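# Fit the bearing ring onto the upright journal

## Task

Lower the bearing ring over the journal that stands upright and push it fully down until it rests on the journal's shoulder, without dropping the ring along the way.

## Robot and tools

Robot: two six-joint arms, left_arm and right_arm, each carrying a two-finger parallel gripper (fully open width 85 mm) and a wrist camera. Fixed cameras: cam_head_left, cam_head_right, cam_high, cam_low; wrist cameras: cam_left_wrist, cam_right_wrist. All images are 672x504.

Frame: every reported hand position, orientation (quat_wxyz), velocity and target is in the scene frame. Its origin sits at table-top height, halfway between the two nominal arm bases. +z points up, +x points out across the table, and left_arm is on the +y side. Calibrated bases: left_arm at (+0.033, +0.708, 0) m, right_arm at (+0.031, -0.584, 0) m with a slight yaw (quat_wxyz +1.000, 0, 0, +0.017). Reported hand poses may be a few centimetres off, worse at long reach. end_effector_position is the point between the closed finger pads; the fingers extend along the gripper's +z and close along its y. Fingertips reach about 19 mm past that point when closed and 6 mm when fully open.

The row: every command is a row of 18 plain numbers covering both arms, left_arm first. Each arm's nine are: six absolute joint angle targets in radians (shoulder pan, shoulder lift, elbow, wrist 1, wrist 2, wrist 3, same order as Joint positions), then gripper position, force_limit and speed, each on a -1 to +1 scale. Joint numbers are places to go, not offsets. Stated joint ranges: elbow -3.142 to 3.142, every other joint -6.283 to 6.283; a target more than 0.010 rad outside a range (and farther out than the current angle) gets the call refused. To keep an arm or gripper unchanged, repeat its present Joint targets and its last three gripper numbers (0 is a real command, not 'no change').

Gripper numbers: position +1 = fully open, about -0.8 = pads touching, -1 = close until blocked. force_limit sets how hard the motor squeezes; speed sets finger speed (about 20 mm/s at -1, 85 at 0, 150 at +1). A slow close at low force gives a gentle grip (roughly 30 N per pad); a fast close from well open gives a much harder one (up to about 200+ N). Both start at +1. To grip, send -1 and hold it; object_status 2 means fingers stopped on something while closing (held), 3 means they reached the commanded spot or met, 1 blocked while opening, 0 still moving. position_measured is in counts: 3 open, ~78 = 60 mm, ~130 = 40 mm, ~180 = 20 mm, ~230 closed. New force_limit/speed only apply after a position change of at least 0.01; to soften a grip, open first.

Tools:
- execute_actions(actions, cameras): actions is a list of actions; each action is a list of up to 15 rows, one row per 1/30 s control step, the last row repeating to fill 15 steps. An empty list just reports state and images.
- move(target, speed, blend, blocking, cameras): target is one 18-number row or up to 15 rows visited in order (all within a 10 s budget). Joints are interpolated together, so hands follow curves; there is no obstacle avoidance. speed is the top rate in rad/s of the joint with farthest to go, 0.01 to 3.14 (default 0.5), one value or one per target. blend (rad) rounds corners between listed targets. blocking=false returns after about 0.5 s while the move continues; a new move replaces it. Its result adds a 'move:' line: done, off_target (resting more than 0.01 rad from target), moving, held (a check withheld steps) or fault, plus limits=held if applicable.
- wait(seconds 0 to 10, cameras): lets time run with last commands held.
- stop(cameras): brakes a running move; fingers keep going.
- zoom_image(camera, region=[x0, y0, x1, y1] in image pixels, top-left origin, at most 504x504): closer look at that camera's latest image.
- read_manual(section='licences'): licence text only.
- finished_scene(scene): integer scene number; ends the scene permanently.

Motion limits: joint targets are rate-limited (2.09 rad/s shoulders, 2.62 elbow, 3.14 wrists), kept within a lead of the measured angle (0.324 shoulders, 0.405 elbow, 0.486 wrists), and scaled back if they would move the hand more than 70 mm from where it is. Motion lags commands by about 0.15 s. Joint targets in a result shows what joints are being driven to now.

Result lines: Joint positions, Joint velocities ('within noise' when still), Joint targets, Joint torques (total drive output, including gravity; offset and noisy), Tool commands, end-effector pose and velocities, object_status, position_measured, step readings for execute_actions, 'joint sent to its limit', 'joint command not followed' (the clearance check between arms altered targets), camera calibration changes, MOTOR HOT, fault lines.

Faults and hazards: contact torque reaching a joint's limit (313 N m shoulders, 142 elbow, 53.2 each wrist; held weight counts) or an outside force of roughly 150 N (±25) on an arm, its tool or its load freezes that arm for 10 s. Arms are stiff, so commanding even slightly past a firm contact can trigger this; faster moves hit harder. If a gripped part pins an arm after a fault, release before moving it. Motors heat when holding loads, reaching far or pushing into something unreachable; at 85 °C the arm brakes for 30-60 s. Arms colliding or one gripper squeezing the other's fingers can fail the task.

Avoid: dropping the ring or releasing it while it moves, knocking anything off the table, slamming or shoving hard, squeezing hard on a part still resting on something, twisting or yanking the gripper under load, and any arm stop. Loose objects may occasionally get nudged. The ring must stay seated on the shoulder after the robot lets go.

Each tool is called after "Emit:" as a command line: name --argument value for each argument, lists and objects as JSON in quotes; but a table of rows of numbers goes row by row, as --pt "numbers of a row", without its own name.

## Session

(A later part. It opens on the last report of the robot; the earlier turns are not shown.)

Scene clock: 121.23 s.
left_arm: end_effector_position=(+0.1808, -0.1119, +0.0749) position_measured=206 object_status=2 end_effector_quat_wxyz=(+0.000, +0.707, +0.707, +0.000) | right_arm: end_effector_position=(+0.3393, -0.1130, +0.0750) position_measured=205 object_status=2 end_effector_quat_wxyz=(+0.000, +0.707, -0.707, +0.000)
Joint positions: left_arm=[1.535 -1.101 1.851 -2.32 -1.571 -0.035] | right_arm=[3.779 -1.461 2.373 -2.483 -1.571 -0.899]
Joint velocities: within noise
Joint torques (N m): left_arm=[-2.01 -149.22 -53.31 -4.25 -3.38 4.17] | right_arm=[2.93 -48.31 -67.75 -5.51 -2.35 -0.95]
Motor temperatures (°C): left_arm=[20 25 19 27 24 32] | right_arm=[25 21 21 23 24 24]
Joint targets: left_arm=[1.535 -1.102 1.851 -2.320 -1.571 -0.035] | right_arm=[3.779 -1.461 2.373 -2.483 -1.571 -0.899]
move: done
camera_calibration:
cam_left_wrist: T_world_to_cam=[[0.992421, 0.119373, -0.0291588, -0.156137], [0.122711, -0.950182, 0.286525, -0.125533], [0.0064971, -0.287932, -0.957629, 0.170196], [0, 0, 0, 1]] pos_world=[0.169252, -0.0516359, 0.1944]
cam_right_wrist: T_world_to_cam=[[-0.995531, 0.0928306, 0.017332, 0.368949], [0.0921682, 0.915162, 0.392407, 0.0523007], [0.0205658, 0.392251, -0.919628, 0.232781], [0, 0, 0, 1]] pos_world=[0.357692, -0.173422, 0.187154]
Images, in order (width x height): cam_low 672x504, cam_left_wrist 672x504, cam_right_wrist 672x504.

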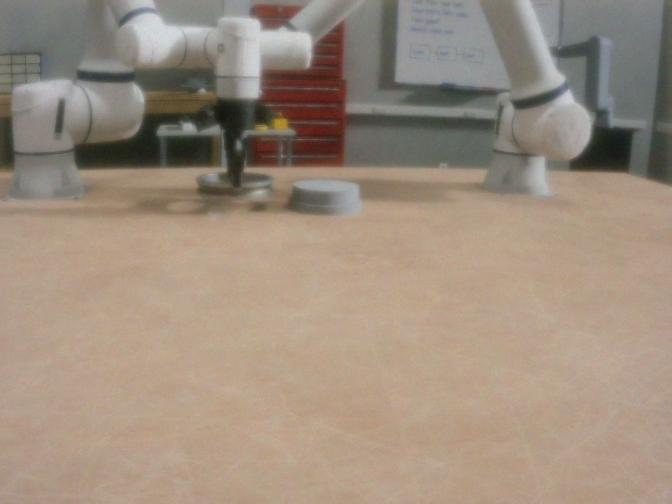

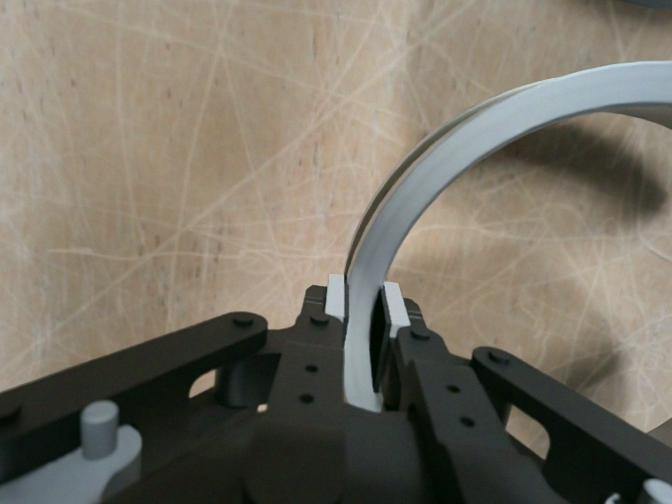

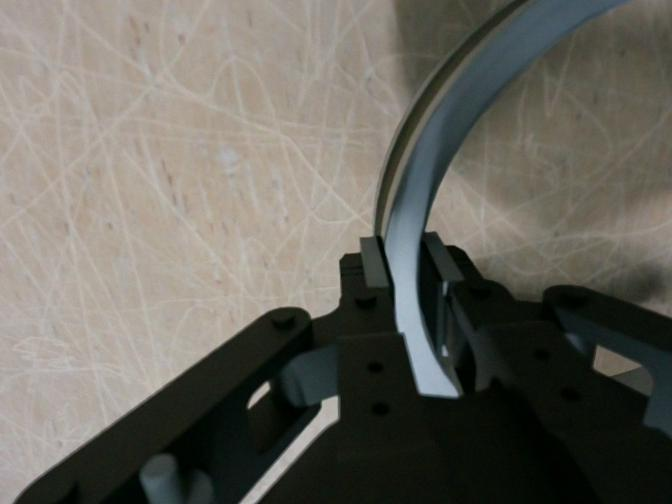

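Emit:
move --pt "1.5354 -1.1374 1.8342 -2.2676 -1.571 -0.0354 -1 1 -1 3.7791 -1.5181 2.3511 -2.4038 -1.571 -0.8993 -1 1 -1" --pt "1.5410 -1.2010 1.9333 -2.3031 -1.571 -0.0298 -1 1 -1 3.8405 -1.4471 2.2699 -2.3936 -1.571 -0.8379 -1 1 -1" --pt "1.5473 -1.2646 2.0278 -2.3340 -1.571 -0.0235 -1 1 -1 3.8936 -1.3791 2.1851 -2.3768 -1.571 -0.7848 -1 1 -1" --speed 0.06 --cameras '["cam_low"]'

Emit:
move --pt "1.5545 -1.3293 2.1188 -2.3603 -1.571 -0.0163 -1 1 -1 3.9396 -1.3134 2.0971 -2.3545 -1.571 -0.7388 -1 1 -1" --pt "1.5628 -1.3956 2.2066 -2.3818 -1.571 -0.0080 -1 1 -1 3.9800 -1.2494 2.0056 -2.3270 -1.571 -0.6984 -1 1 -1" --speed 0.06

Scene clock: 131.37 s.
left_arm: end_effector_position=(+0.1929, -0.0121, +0.1070) position_measured=206 object_status=2 end_effector_quat_wxyz=(+0.000, +0.707, +0.707, +0.000) | right_arm: end_effector_position=(+0.3512, -0.0132, +0.1071) position_measured=205 object_status=2 end_effector_quat_wxyz=(+0.000, +0.707, -0.707, +0.000)
Joint positions: left_arm=[1.547 -1.264 2.027 -2.334 -1.571 -0.024] | right_arm=[3.893 -1.379 2.185 -2.377 -1.571 -0.785]
Joint velocities: within noise
Joint torques (N m): left_arm=[13.15 -127.68 -32.38 -9.4 -3.48 4.11] | right_arm=[17.92 -42.86 -70.01 -4.49 -1.17 1.68]
Motor temperatures (°C): left_arm=[20 25 19 27 24 32] | right_arm=[25 21 21 23 24 24]
Joint targets: left_arm=[1.547 -1.265 2.028 -2.334 -1.571 -0.024] | right_arm=[3.894 -1.379 2.185 -2.377 -1.571 -0.785]
move: done
Images, in order (width x height): cam_low 672x504.

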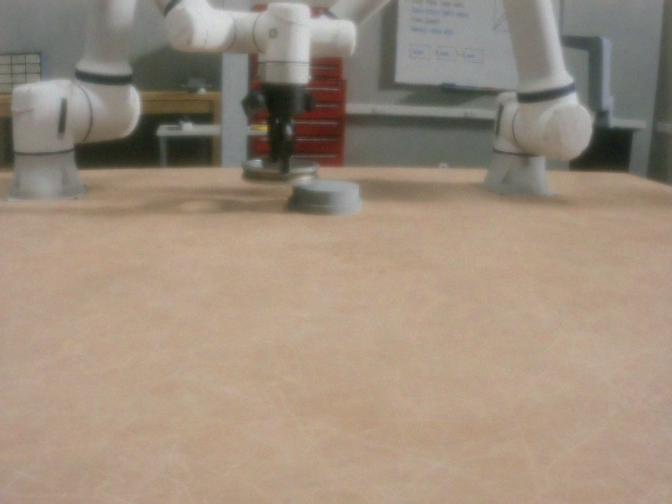

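Scene clock: 134.77 s.
left_arm: end_effector_position=(+0.2048, +0.0880, +0.1070) position_measured=206 object_status=2 end_effector_quat_wxyz=(+0.000, +0.707, +0.707, +0.000) | right_arm: end_effector_position=(+0.3632, +0.0867, +0.1070) position_measured=205 object_status=2 end_effector_quat_wxyz=(+0.000, +0.707, -0.707, +0.000)
Joint positions: left_arm=[1.563 -1.395 2.206 -2.382 -1.571 -0.008] | right_arm=[3.98 -1.25 2.006 -2.327 -1.571 -0.699]
Joint velocities: within noise
Joint torques (N m): left_arm=[13.34 -107.52 -29.6 -9.32 -3.35 4.21] | right_arm=[15.91 -52.44 -68.11 -4.58 -0.92 2.47]
Motor temperatures (°C): left_arm=[20 25 19 27 24 32] | right_arm=[25 21 21 23 24 24]
Joint targets: left_arm=[1.563 -1.396 2.207 -2.382 -1.571 -0.008] | right_arm=[3.980 -1.249 2.006 -2.327 -1.571 -0.698]
move: done
camera_calibration:
cam_left_wrist: T_world_to_cam=[[0.992422, 0.119345, -0.0292541, -0.202844], [0.122712, -0.950185, 0.286513, 0.0521739], [0.00639712, -0.287932, -0.95763, 0.258328], [0, 0, 0, 1]] pos_world=[0.193252, 0.148164, 0.2265]
cam_right_wrist: T_world_to_cam=[[-0.99553, 0.0928381, 0.0173353, 0.373657], [0.0921763, 0.915161, 0.392407, -0.145129], [0.0205658, 0.392251, -0.919628, 0.183424], [0, 0, 0, 1]] pos_world=[0.381593, 0.0261781, 0.219154]

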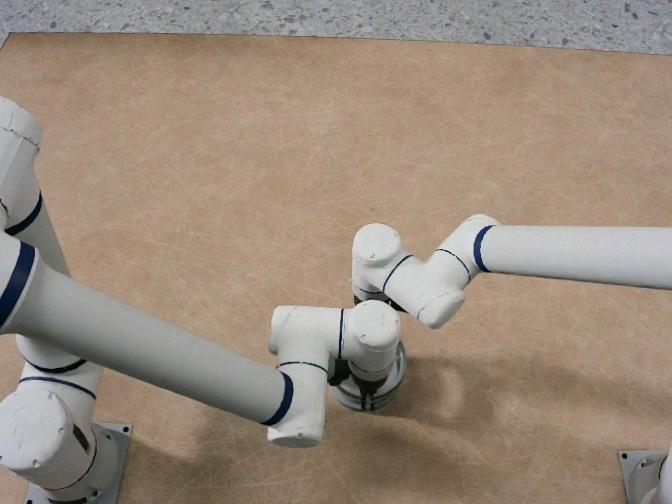

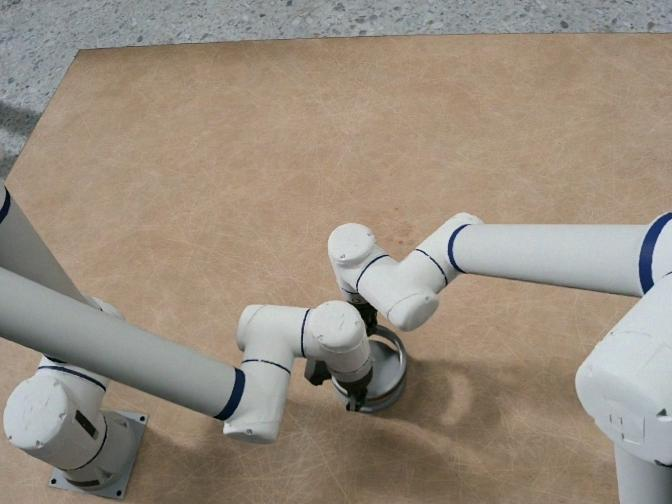

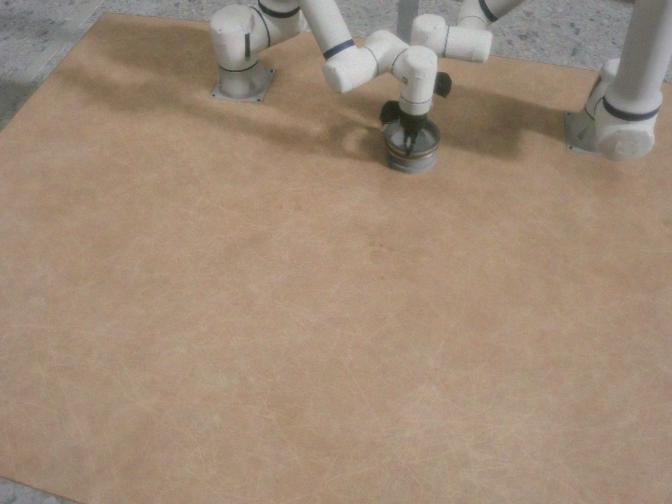

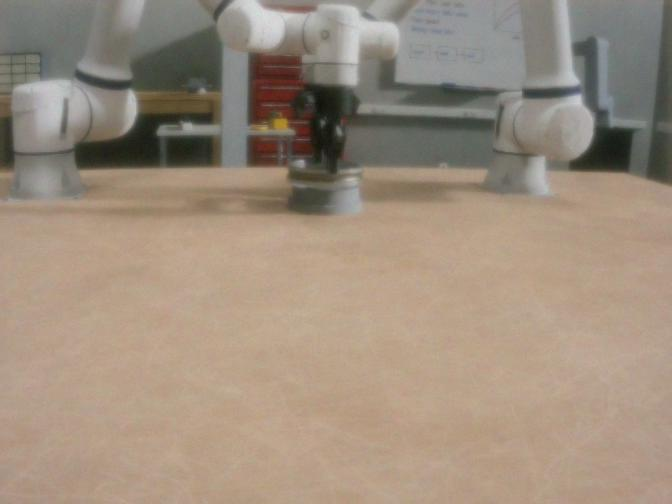

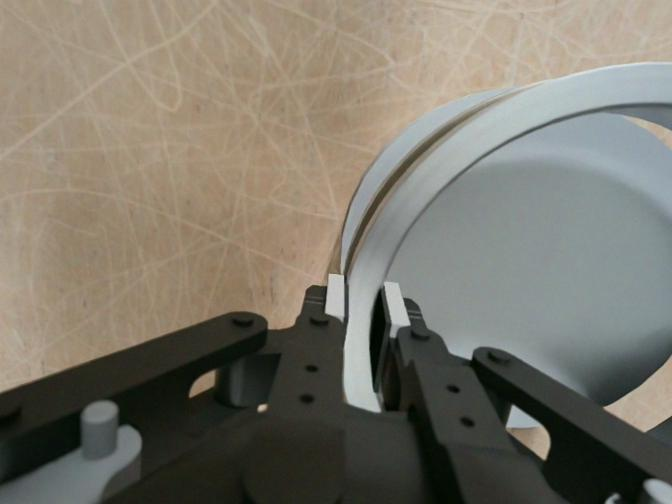

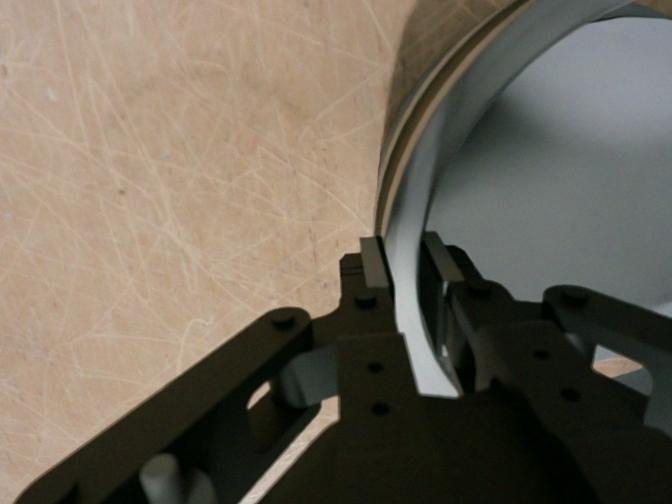

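Emit:
zoom_image --camera "cam_left_wrist" --region '[322, 40, 672, 440]'

Emit:
zoom_image --camera "cam_right_wrist" --region '[352, 0, 672, 400]'

Emit:
zoom_image --camera "cam_low" --region '[270, 140, 380, 220]'

Emit:
zoom_image --camera "cam_head_right" --region '[310, 310, 430, 420]'

Emit:
zoom_image --camera "cam_high" --region '[360, 100, 460, 180]'

Scaled by 1.260 from the camera's 672x504 image, which has a finer 960x720 frame.

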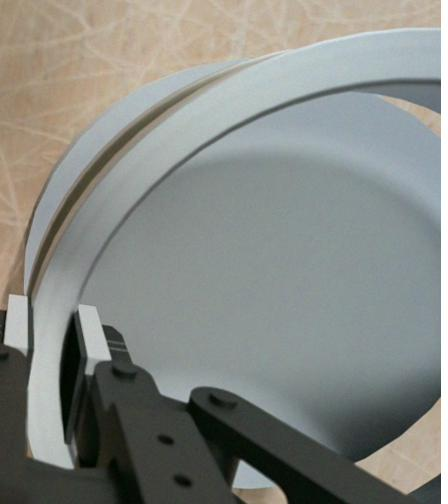

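Scaled by 1.260 from the camera's 672x504 image, which has a finer 960x720 frame.

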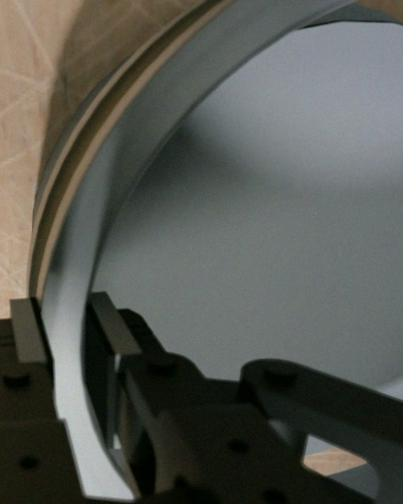

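Scaled by 4.582 from the camera's 672x504 image, which has a finer 960x720 frame.

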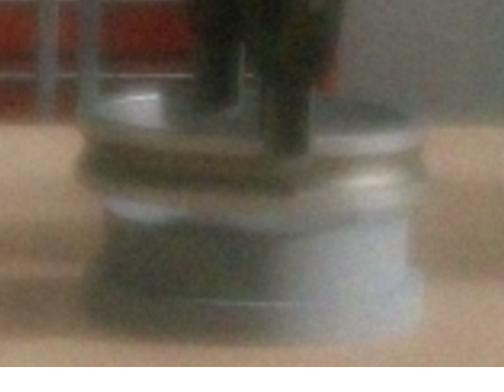

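Scaled by 4.200 from the camera's 672x504 image, which has a finer 960x720 frame.

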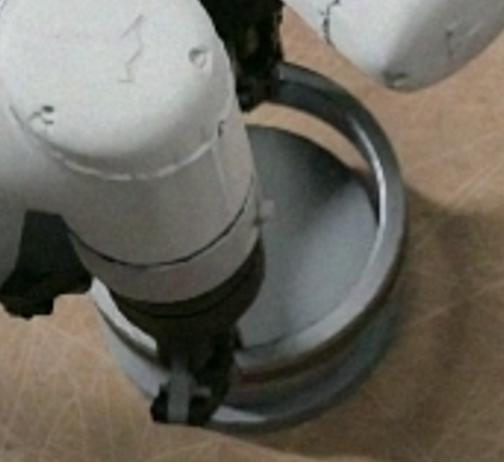

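Scaled by 5.040 from the camera's 672x504 image, which has a finer 960x720 frame.

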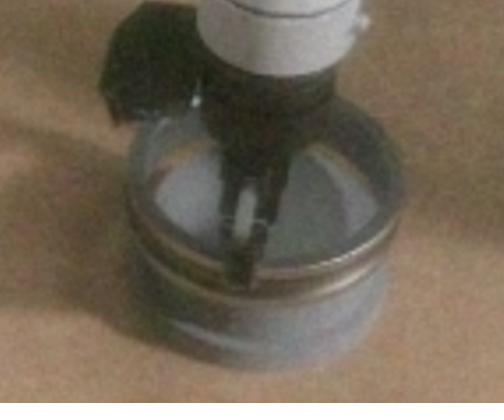

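Emit:
zoom_image --camera "cam_high" --region '[380, 112, 444, 176]'

Emit:
zoom_image --camera "cam_head_left" --region '[320, 330, 420, 420]'

Emit:
zoom_image --camera "cam_head_right" --region '[330, 320, 410, 420]'

Scaled by 7.875 from the camera's 672x504 image, which has a finer 960x720 frame.

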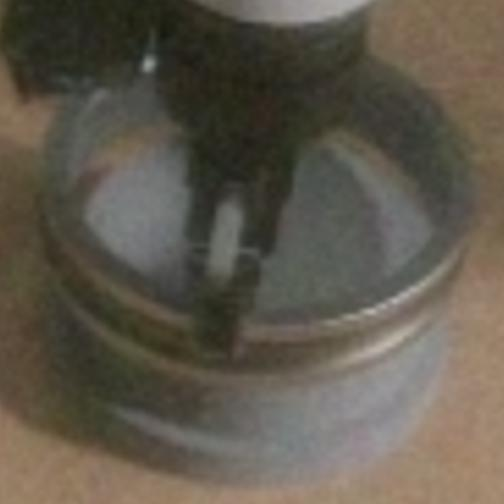

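Scaled by 5.040 from the camera's 672x504 image, which has a finer 960x720 frame.

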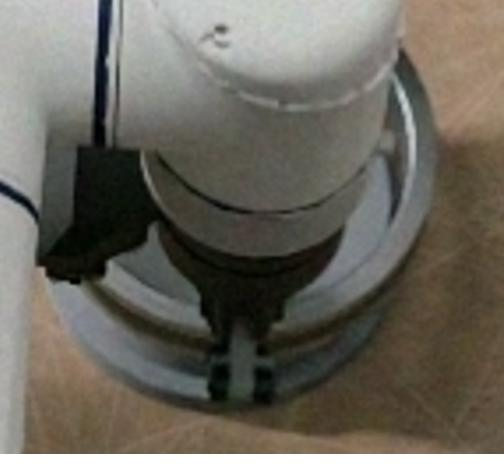

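Scaled by 5.040 from the camera's 672x504 image, which has a finer 960x720 frame.

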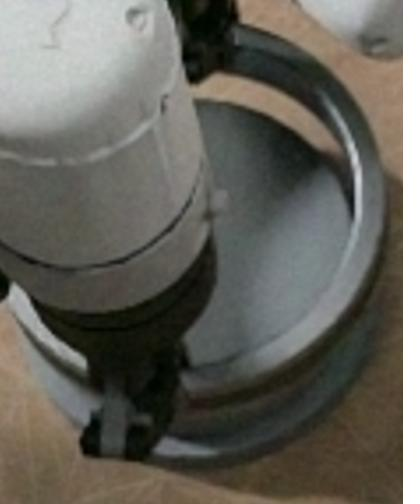

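Emit:
move --target '[1.5580,-1.3845,2.2205,-2.4068,-1.571,-0.0128,-1,1,-1,3.9858,-1.2337,2.0090,-2.3461,-1.571,-0.6926,-1,1,-1]' --speed 0.03

Emit:
zoom_image --camera "cam_left_wrist" --region '[322, 40, 672, 440]'

Emit:
zoom_image --camera "cam_right_wrist" --region '[352, 0, 672, 400]'

Emit:
zoom_image --camera "cam_low" --region '[275, 150, 375, 220]'

Emit:
zoom_image --camera "cam_head_right" --region '[330, 320, 410, 420]'

Emit:
zoom_image --camera "cam_high" --region '[380, 112, 444, 176]'

Scene clock: 153.43 s.
left_arm: end_effector_position=(+0.2020, +0.0911, +0.0961) position_measured=206 object_status=2 end_effector_quat_wxyz=(+0.000, +0.707, +0.707, +0.000) | right_arm: end_effector_position=(+0.3604, +0.0899, +0.0962) position_measured=205 object_status=2 end_effector_quat_wxyz=(+0.000, +0.707, -0.707, +0.000)
Joint positions: left_arm=[1.558 -1.385 2.22 -2.407 -1.571 -0.013] | right_arm=[3.986 -1.234 2.009 -2.346 -1.571 -0.693]
Joint velocities: within noise
Joint torques (N m): left_arm=[-22.23 -55.25 -30.58 -9.79 -2.16 -2.48] | right_arm=[10.32 -48.21 -52.51 -10.65 -0.97 2.54]
Motor temperatures (°C): left_arm=[20 25 19 27 24 32] | right_arm=[25 21 21 23 24 24]
Joint targets: left_arm=[1.558 -1.385 2.220 -2.407 -1.571 -0.013] | right_arm=[3.986 -1.234 2.009 -2.346 -1.571 -0.693]
move: done
camera_calibration:
cam_left_wrist: T_world_to_cam=[[0.992422, 0.119345, -0.0292541, -0.200652], [0.122712, -0.950185, 0.286513, 0.0585696], [0.00639712, -0.287932, -0.95763, 0.248897], [0, 0, 0, 1]] pos_world=[0.190352, 0.151264, 0.2157]
cam_right_wrist: T_world_to_cam=[[-0.99553, 0.0928381, 0.0173353, 0.370751], [0.0921763, 0.915161, 0.392407, -0.143652], [0.0205658, 0.392251, -0.919628, 0.172255], [0, 0, 0, 1]] pos_world=[0.378793, 0.0294781, 0.208354]

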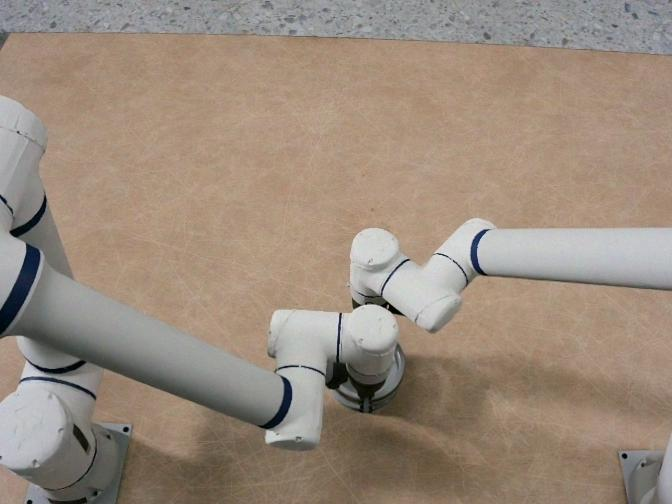

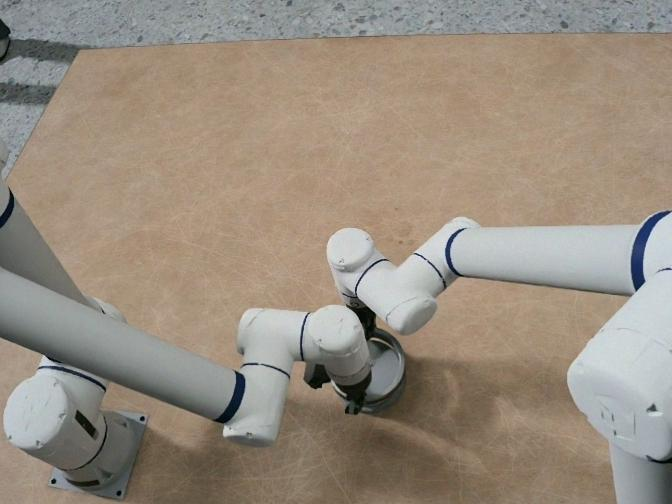

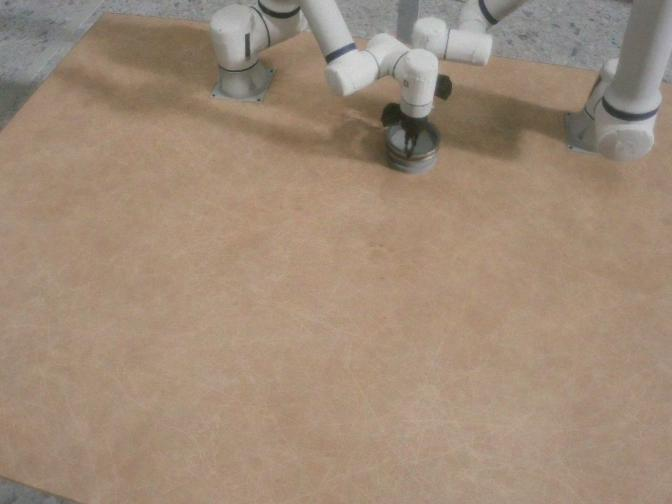

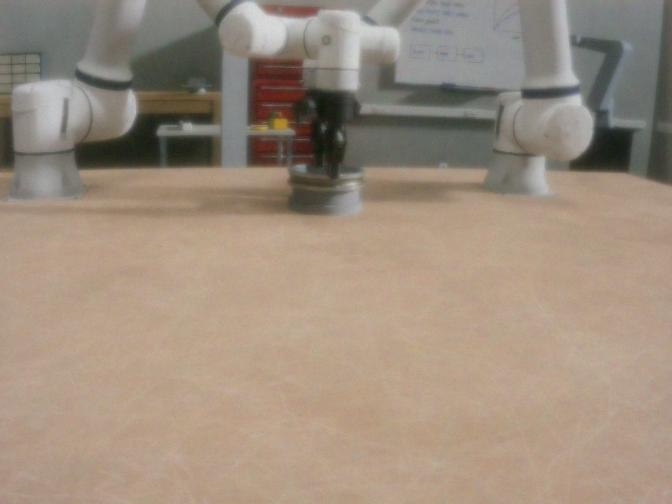

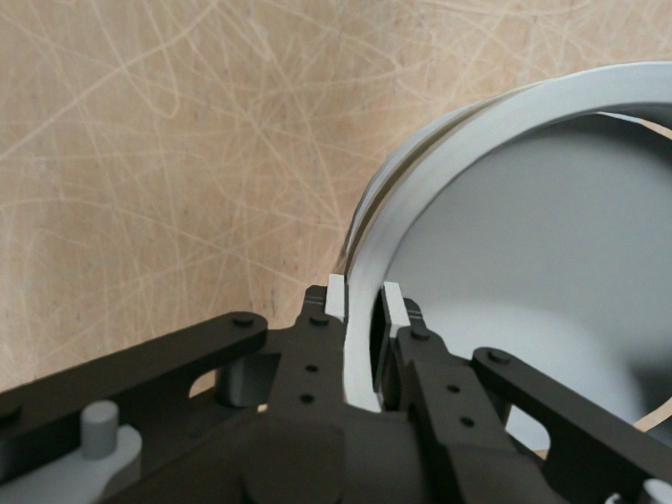

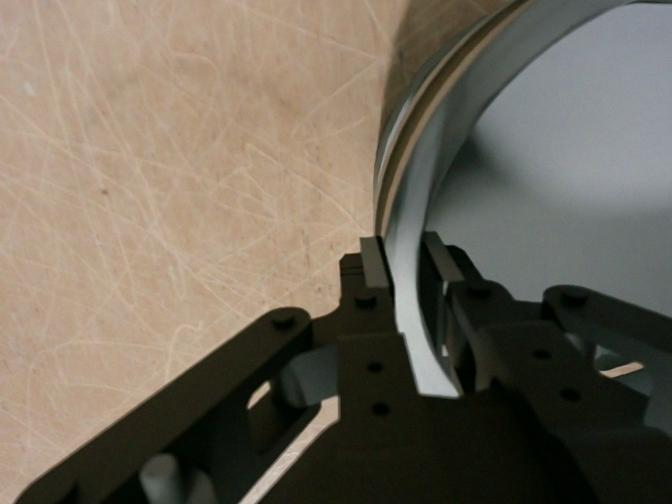

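Scaled by 1.260 from the camera's 672x504 image, which has a finer 960x720 frame.

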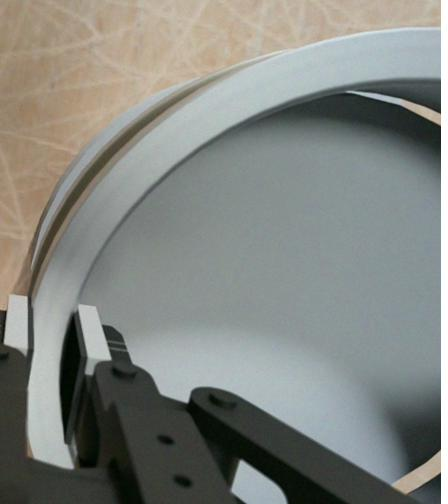

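Scaled by 1.260 from the camera's 672x504 image, which has a finer 960x720 frame.

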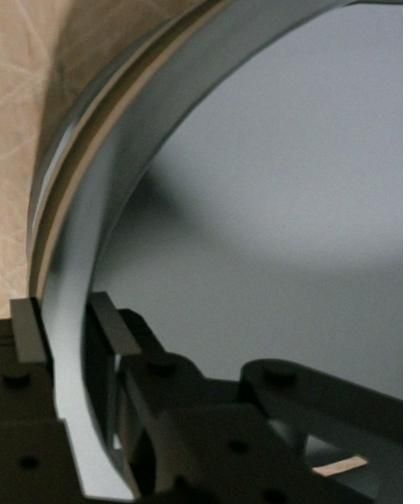

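Scaled by 5.040 from the camera's 672x504 image, which has a finer 960x720 frame.

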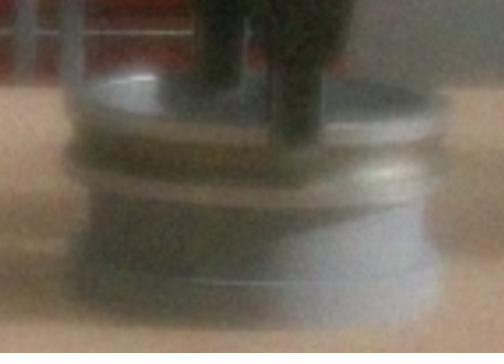

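Scaled by 5.040 from the camera's 672x504 image, which has a finer 960x720 frame.

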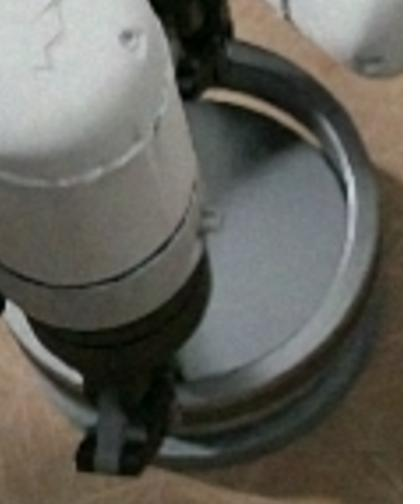

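Scaled by 7.875 from the camera's 672x504 image, which has a finer 960x720 frame.

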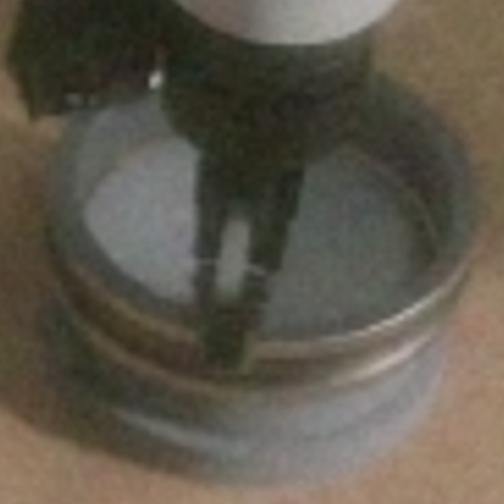

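Emit:
zoom_image --camera "cam_left_wrist" --region '[572, 80, 672, 155]'

Emit:
zoom_image --camera "cam_left_wrist" --region '[572, 365, 672, 440]'

Emit:
zoom_image --camera "cam_right_wrist" --region '[572, 0, 672, 75]'

Emit:
zoom_image --camera "cam_right_wrist" --region '[572, 325, 672, 400]'

Scaled by 5.040 from the camera's 672x504 image, which has a finer 960x720 frame.

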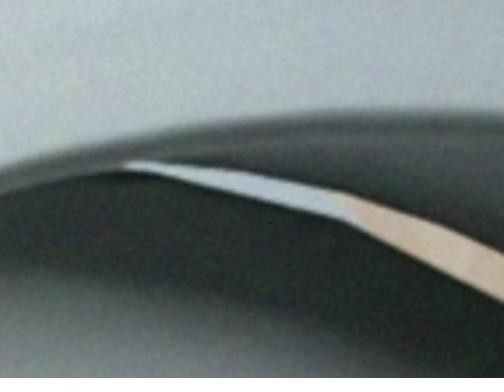

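Scaled by 5.040 from the camera's 672x504 image, which has a finer 960x720 frame.

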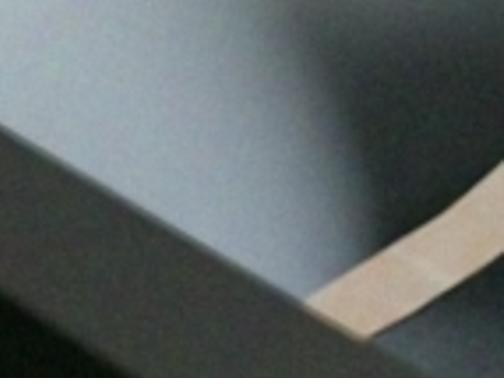

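Scaled by 5.040 from the camera's 672x504 image, which has a finer 960x720 frame.

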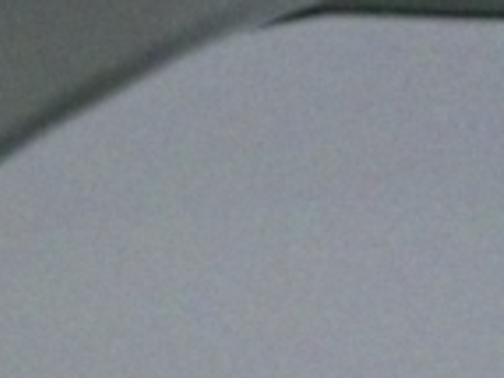

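Scaled by 5.040 from the camera's 672x504 image, which has a finer 960x720 frame.

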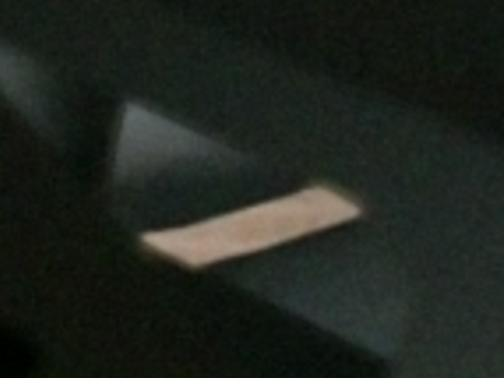

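Emit:
move --target '[1.5580,-1.3767,2.2237,-2.4178,-1.571,-0.0128,-1,1,-1,3.9858,-1.2273,2.0118,-2.3553,-1.571,-0.6926,-1,1,-1]' --speed 0.01 --cameras '[]'

Emit:
move --target '[1.5580,-1.3735,2.2250,-2.4223,-1.571,-0.0128,-1,1,-1,3.9858,-1.2247,2.0129,-2.3590,-1.571,-0.6926,-1,1,-1]' --speed 0.01 --cameras '["cam_low","cam_left_wrist","cam_right_wrist"]'

Emit:
zoom_image --camera "cam_low" --region '[275, 150, 375, 220]'

Emit:
zoom_image --camera "cam_left_wrist" --region '[472, 80, 672, 440]'

Emit:
zoom_image --camera "cam_right_wrist" --region '[472, 0, 672, 400]'

Scene clock: 161.70 s.
left_arm: end_effector_position=(+0.2019, +0.0910, +0.0911) position_measured=206 object_status=2 end_effector_quat_wxyz=(+0.000, +0.707, +0.707, +0.000) | right_arm: end_effector_position=(+0.3603, +0.0900, +0.0911) position_measured=205 object_status=2 end_effector_quat_wxyz=(+0.000, +0.707, -0.707, +0.000)
Joint positions: left_arm=[1.558 -1.377 2.224 -2.418 -1.571 -0.013] | right_arm=[3.986 -1.227 2.012 -2.355 -1.571 -0.693]
Joint velocities: within noise
Joint torques (N m): left_arm=[-19.85 -50.48 -26.59 -8.59 -0.67 -2.54] | right_arm=[10.61 -53.06 -54.9 -10.93 -0.81 1.74]
Motor temperatures (°C): left_arm=[20 25 19 27 24 32] | right_arm=[25 21 21 23 24 24]
Joint targets: left_arm=[1.558 -1.377 2.224 -2.418 -1.571 -0.013] | right_arm=[3.986 -1.227 2.012 -2.355 -1.571 -0.693]
move: done
No camera images: "cameras" was empty.

Scene clock: 162.40 s.
left_arm: end_effector_position=(+0.2019, +0.0912, +0.0888) position_measured=206 object_status=2 end_effector_quat_wxyz=(+0.000, +0.707, +0.707, +0.000) | right_arm: end_effector_position=(+0.3603, +0.0900, +0.0890) position_measured=205 object_status=2 end_effector_quat_wxyz=(+0.000, +0.707, -0.707, +0.000)
Joint positions: left_arm=[1.558 -1.374 2.225 -2.422 -1.571 -0.013] | right_arm=[3.986 -1.225 2.013 -2.359 -1.571 -0.693]
Joint velocities: within noise
Joint torques (N m): left_arm=[-8.3 -53.21 -32.81 -9.8 0.58 -2.55] | right_arm=[0.48 -53.55 -61.06 -12.78 -3.8 1.97]
Motor temperatures (°C): left_arm=[20 25 19 27 24 32] | right_arm=[25 21 21 23 24 24]
Joint targets: left_arm=[1.558 -1.373 2.225 -2.422 -1.571 -0.013] | right_arm=[3.986 -1.225 2.013 -2.359 -1.571 -0.693]
move: done
camera_calibration:
cam_left_wrist: T_world_to_cam=[[0.992422, 0.119353, -0.0292161, -0.20079], [0.12271, -0.950276, 0.286213, 0.0608753], [0.00639693, -0.287629, -0.957721, 0.241814], [0, 0, 0, 1]] pos_world=[0.190252, 0.151366, 0.2083]
cam_right_wrist: T_world_to_cam=[[-0.995533, 0.092794, 0.0174351, 0.370749], [0.0921732, 0.915129, 0.392483, -0.140922], [0.0204647, 0.392336, -0.919594, 0.165626], [0, 0, 0, 1]] pos_world=[0.378693, 0.0295781, 0.201154]
Images, in order (width x height): cam_low 672x504, cam_left_wrist 672x504, cam_right_wrist 672x504.

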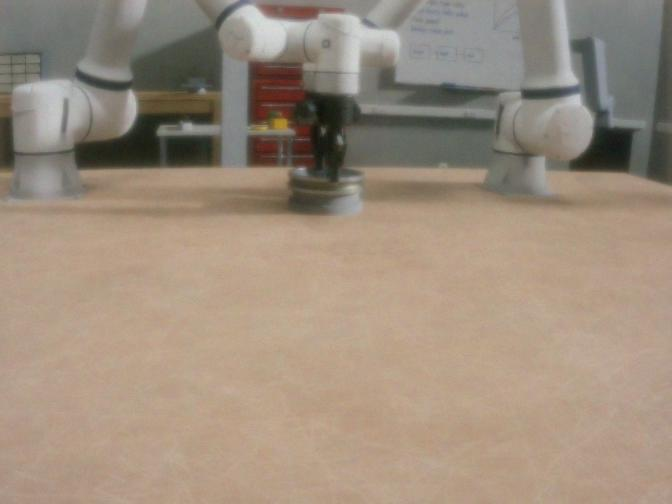

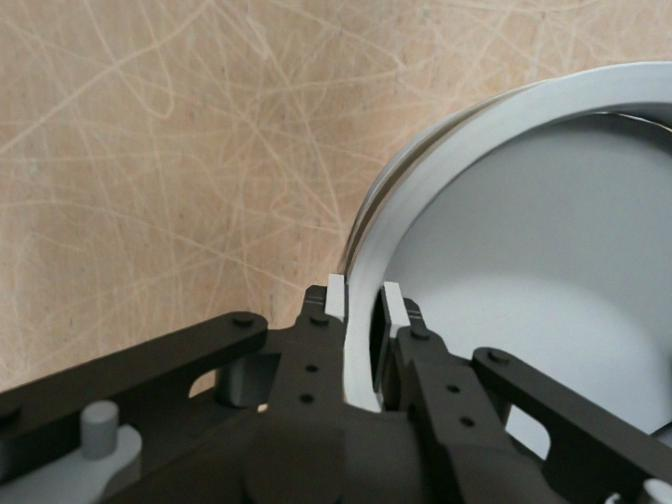

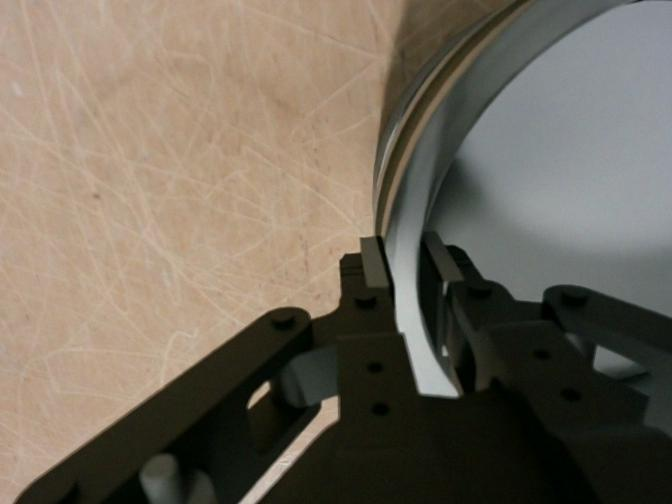

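Scaled by 5.040 from the camera's 672x504 image, which has a finer 960x720 frame.

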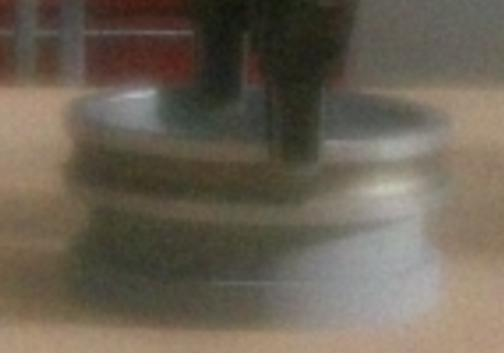

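Scaled by 1.400 from the camera's 672x504 image, which has a finer 960x720 frame.

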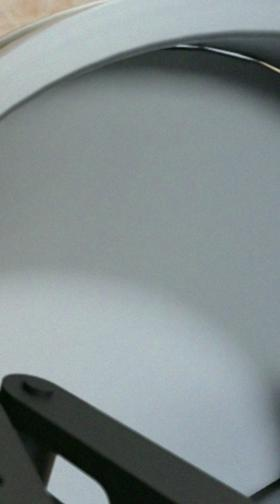

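Scaled by 1.260 from the camera's 672x504 image, which has a finer 960x720 frame.

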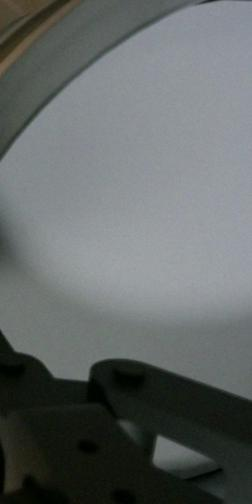

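Emit:
move --target '[1.5580,-1.3704,2.2263,-2.4267,-1.571,-0.0128,-1,1,-1,3.9858,-1.2221,2.0140,-2.3627,-1.571,-0.6926,-1,1,-1]' --speed 0.01 --cameras '[]'

Emit:
move --target '[1.5580,-1.3673,2.2276,-2.4311,-1.571,-0.0128,-1,1,-1,3.9858,-1.2195,2.0151,-2.3664,-1.571,-0.6926,-1,1,-1]' --speed 0.01 --cameras '["cam_low","cam_left_wrist","cam_right_wrist"]'

Emit:
zoom_image --camera "cam_low" --region '[275, 150, 375, 220]'

Emit:
zoom_image --camera "cam_left_wrist" --region '[572, 80, 672, 155]'

Emit:
zoom_image --camera "cam_right_wrist" --region '[572, 0, 672, 75]'

Emit:
zoom_image --camera "cam_left_wrist" --region '[572, 365, 672, 440]'

Scene clock: 175.23 s.
left_arm: end_effector_position=(+0.2020, +0.0911, +0.0869) position_measured=206 object_status=2 end_effector_quat_wxyz=(+0.000, +0.707, +0.707, +0.000) | right_arm: end_effector_position=(+0.3603, +0.0900, +0.0870) position_measured=205 object_status=2 end_effector_quat_wxyz=(+0.000, +0.707, -0.707, +0.000)
Joint positions: left_arm=[1.558 -1.371 2.226 -2.427 -1.571 -0.013] | right_arm=[3.986 -1.222 2.014 -2.363 -1.571 -0.693]
Joint velocities: within noise
Joint torques (N m): left_arm=[16.43 -51.43 -26.82 -9.05 1.63 -2.58] | right_arm=[-17.75 -56.68 -58.57 -12.7 -3.95 1.58]
Motor temperatures (°C): left_arm=[20 25 19 27 24 32] | right_arm=[25 21 21 23 24 24]
Joint targets: left_arm=[1.558 -1.370 2.226 -2.427 -1.571 -0.013] | right_arm=[3.986 -1.222 2.014 -2.363 -1.571 -0.693]
move: done
No camera images: "cameras" was empty.

Scene clock: 175.93 s.
left_arm: end_effector_position=(+0.2020, +0.0911, +0.0849) position_measured=206 object_status=2 end_effector_quat_wxyz=(+0.000, +0.707, +0.707, +0.000) | right_arm: end_effector_position=(+0.3603, +0.0900, +0.0850) position_measured=205 object_status=2 end_effector_quat_wxyz=(+0.000, +0.707, -0.707, +0.000)
Joint positions: left_arm=[1.558 -1.367 2.228 -2.431 -1.571 -0.013] | right_arm=[3.986 -1.22 2.015 -2.366 -1.571 -0.693]
Joint velocities: within noise
Joint torques (N m): left_arm=[11.11 -51.58 -26.92 -9.61 0.54 -2.58] | right_arm=[-16.95 -54.88 -59.38 -12.5 -4.01 1.68]
Motor temperatures (°C): left_arm=[20 25 19 27 24 32] | right_arm=[25 21 21 23 24 24]
Joint targets: left_arm=[1.558 -1.367 2.228 -2.431 -1.571 -0.013] | right_arm=[3.986 -1.220 2.015 -2.366 -1.571 -0.693]
move: done
camera_calibration:
cam_left_wrist: T_world_to_cam=[[0.992421, 0.119373, -0.0291588, -0.201018], [0.122711, -0.950182, 0.286525, 0.0618994], [0.0064971, -0.287932, -0.957629, 0.238085], [0, 0, 0, 1]] pos_world=[0.190352, 0.151364, 0.2044]
cam_right_wrist: T_world_to_cam=[[-0.995531, 0.0928301, 0.0173318, 0.370946], [0.0921676, 0.915162, 0.392407, -0.139254], [0.0205658, 0.392251, -0.919628, 0.161955], [0, 0, 0, 1]] pos_world=[0.378792, 0.0294781, 0.197154]
Images, in order (width x height): cam_low 672x504, cam_left_wrist 672x504, cam_right_wrist 672x504.

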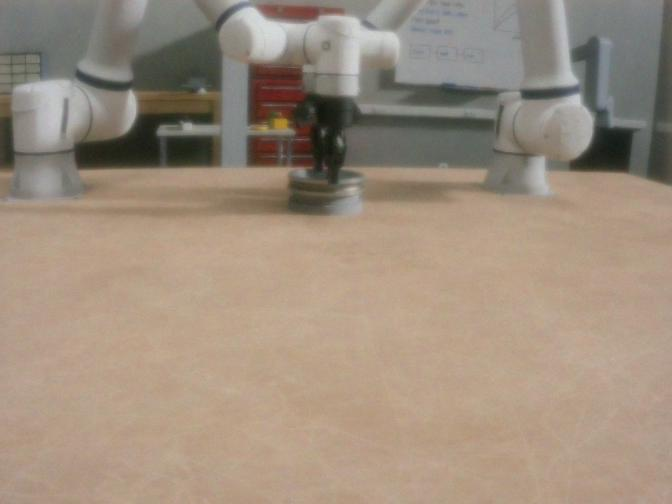

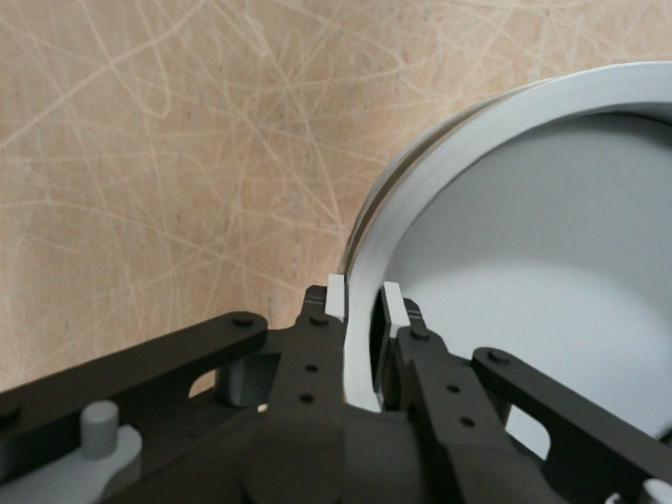

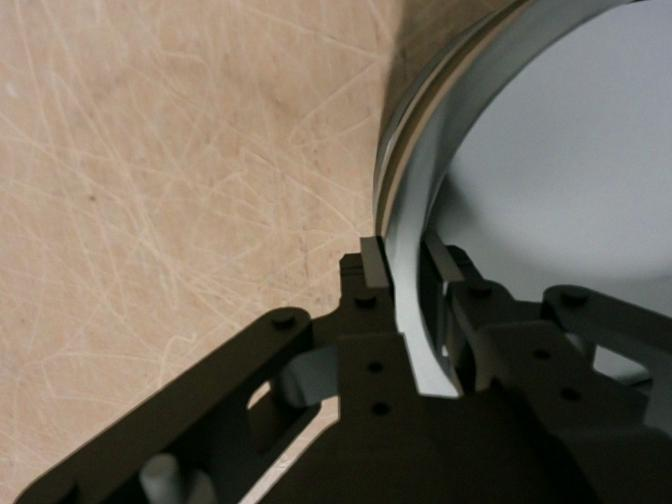

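Scaled by 5.040 from the camera's 672x504 image, which has a finer 960x720 frame.

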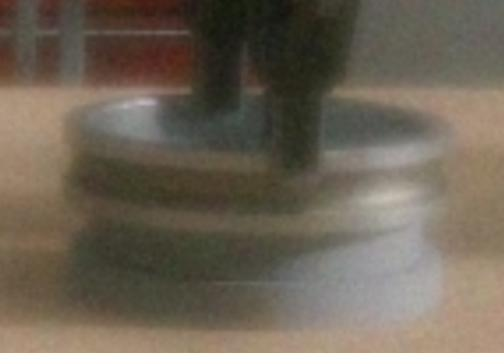

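Scaled by 5.040 from the camera's 672x504 image, which has a finer 960x720 frame.

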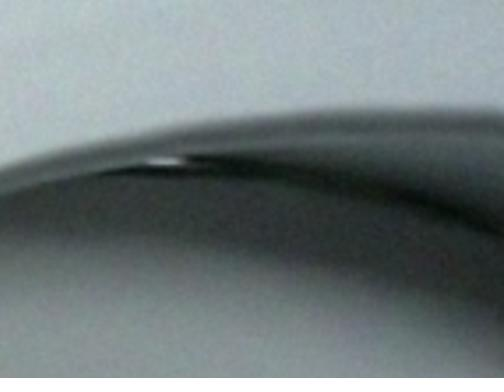

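Scaled by 5.040 from the camera's 672x504 image, which has a finer 960x720 frame.

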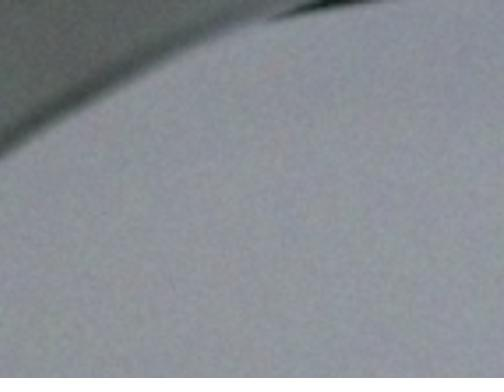

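Scaled by 5.040 from the camera's 672x504 image, which has a finer 960x720 frame.

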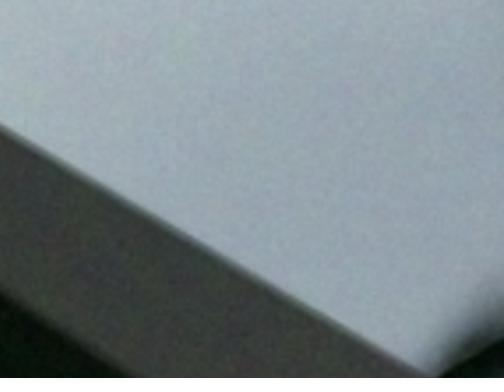

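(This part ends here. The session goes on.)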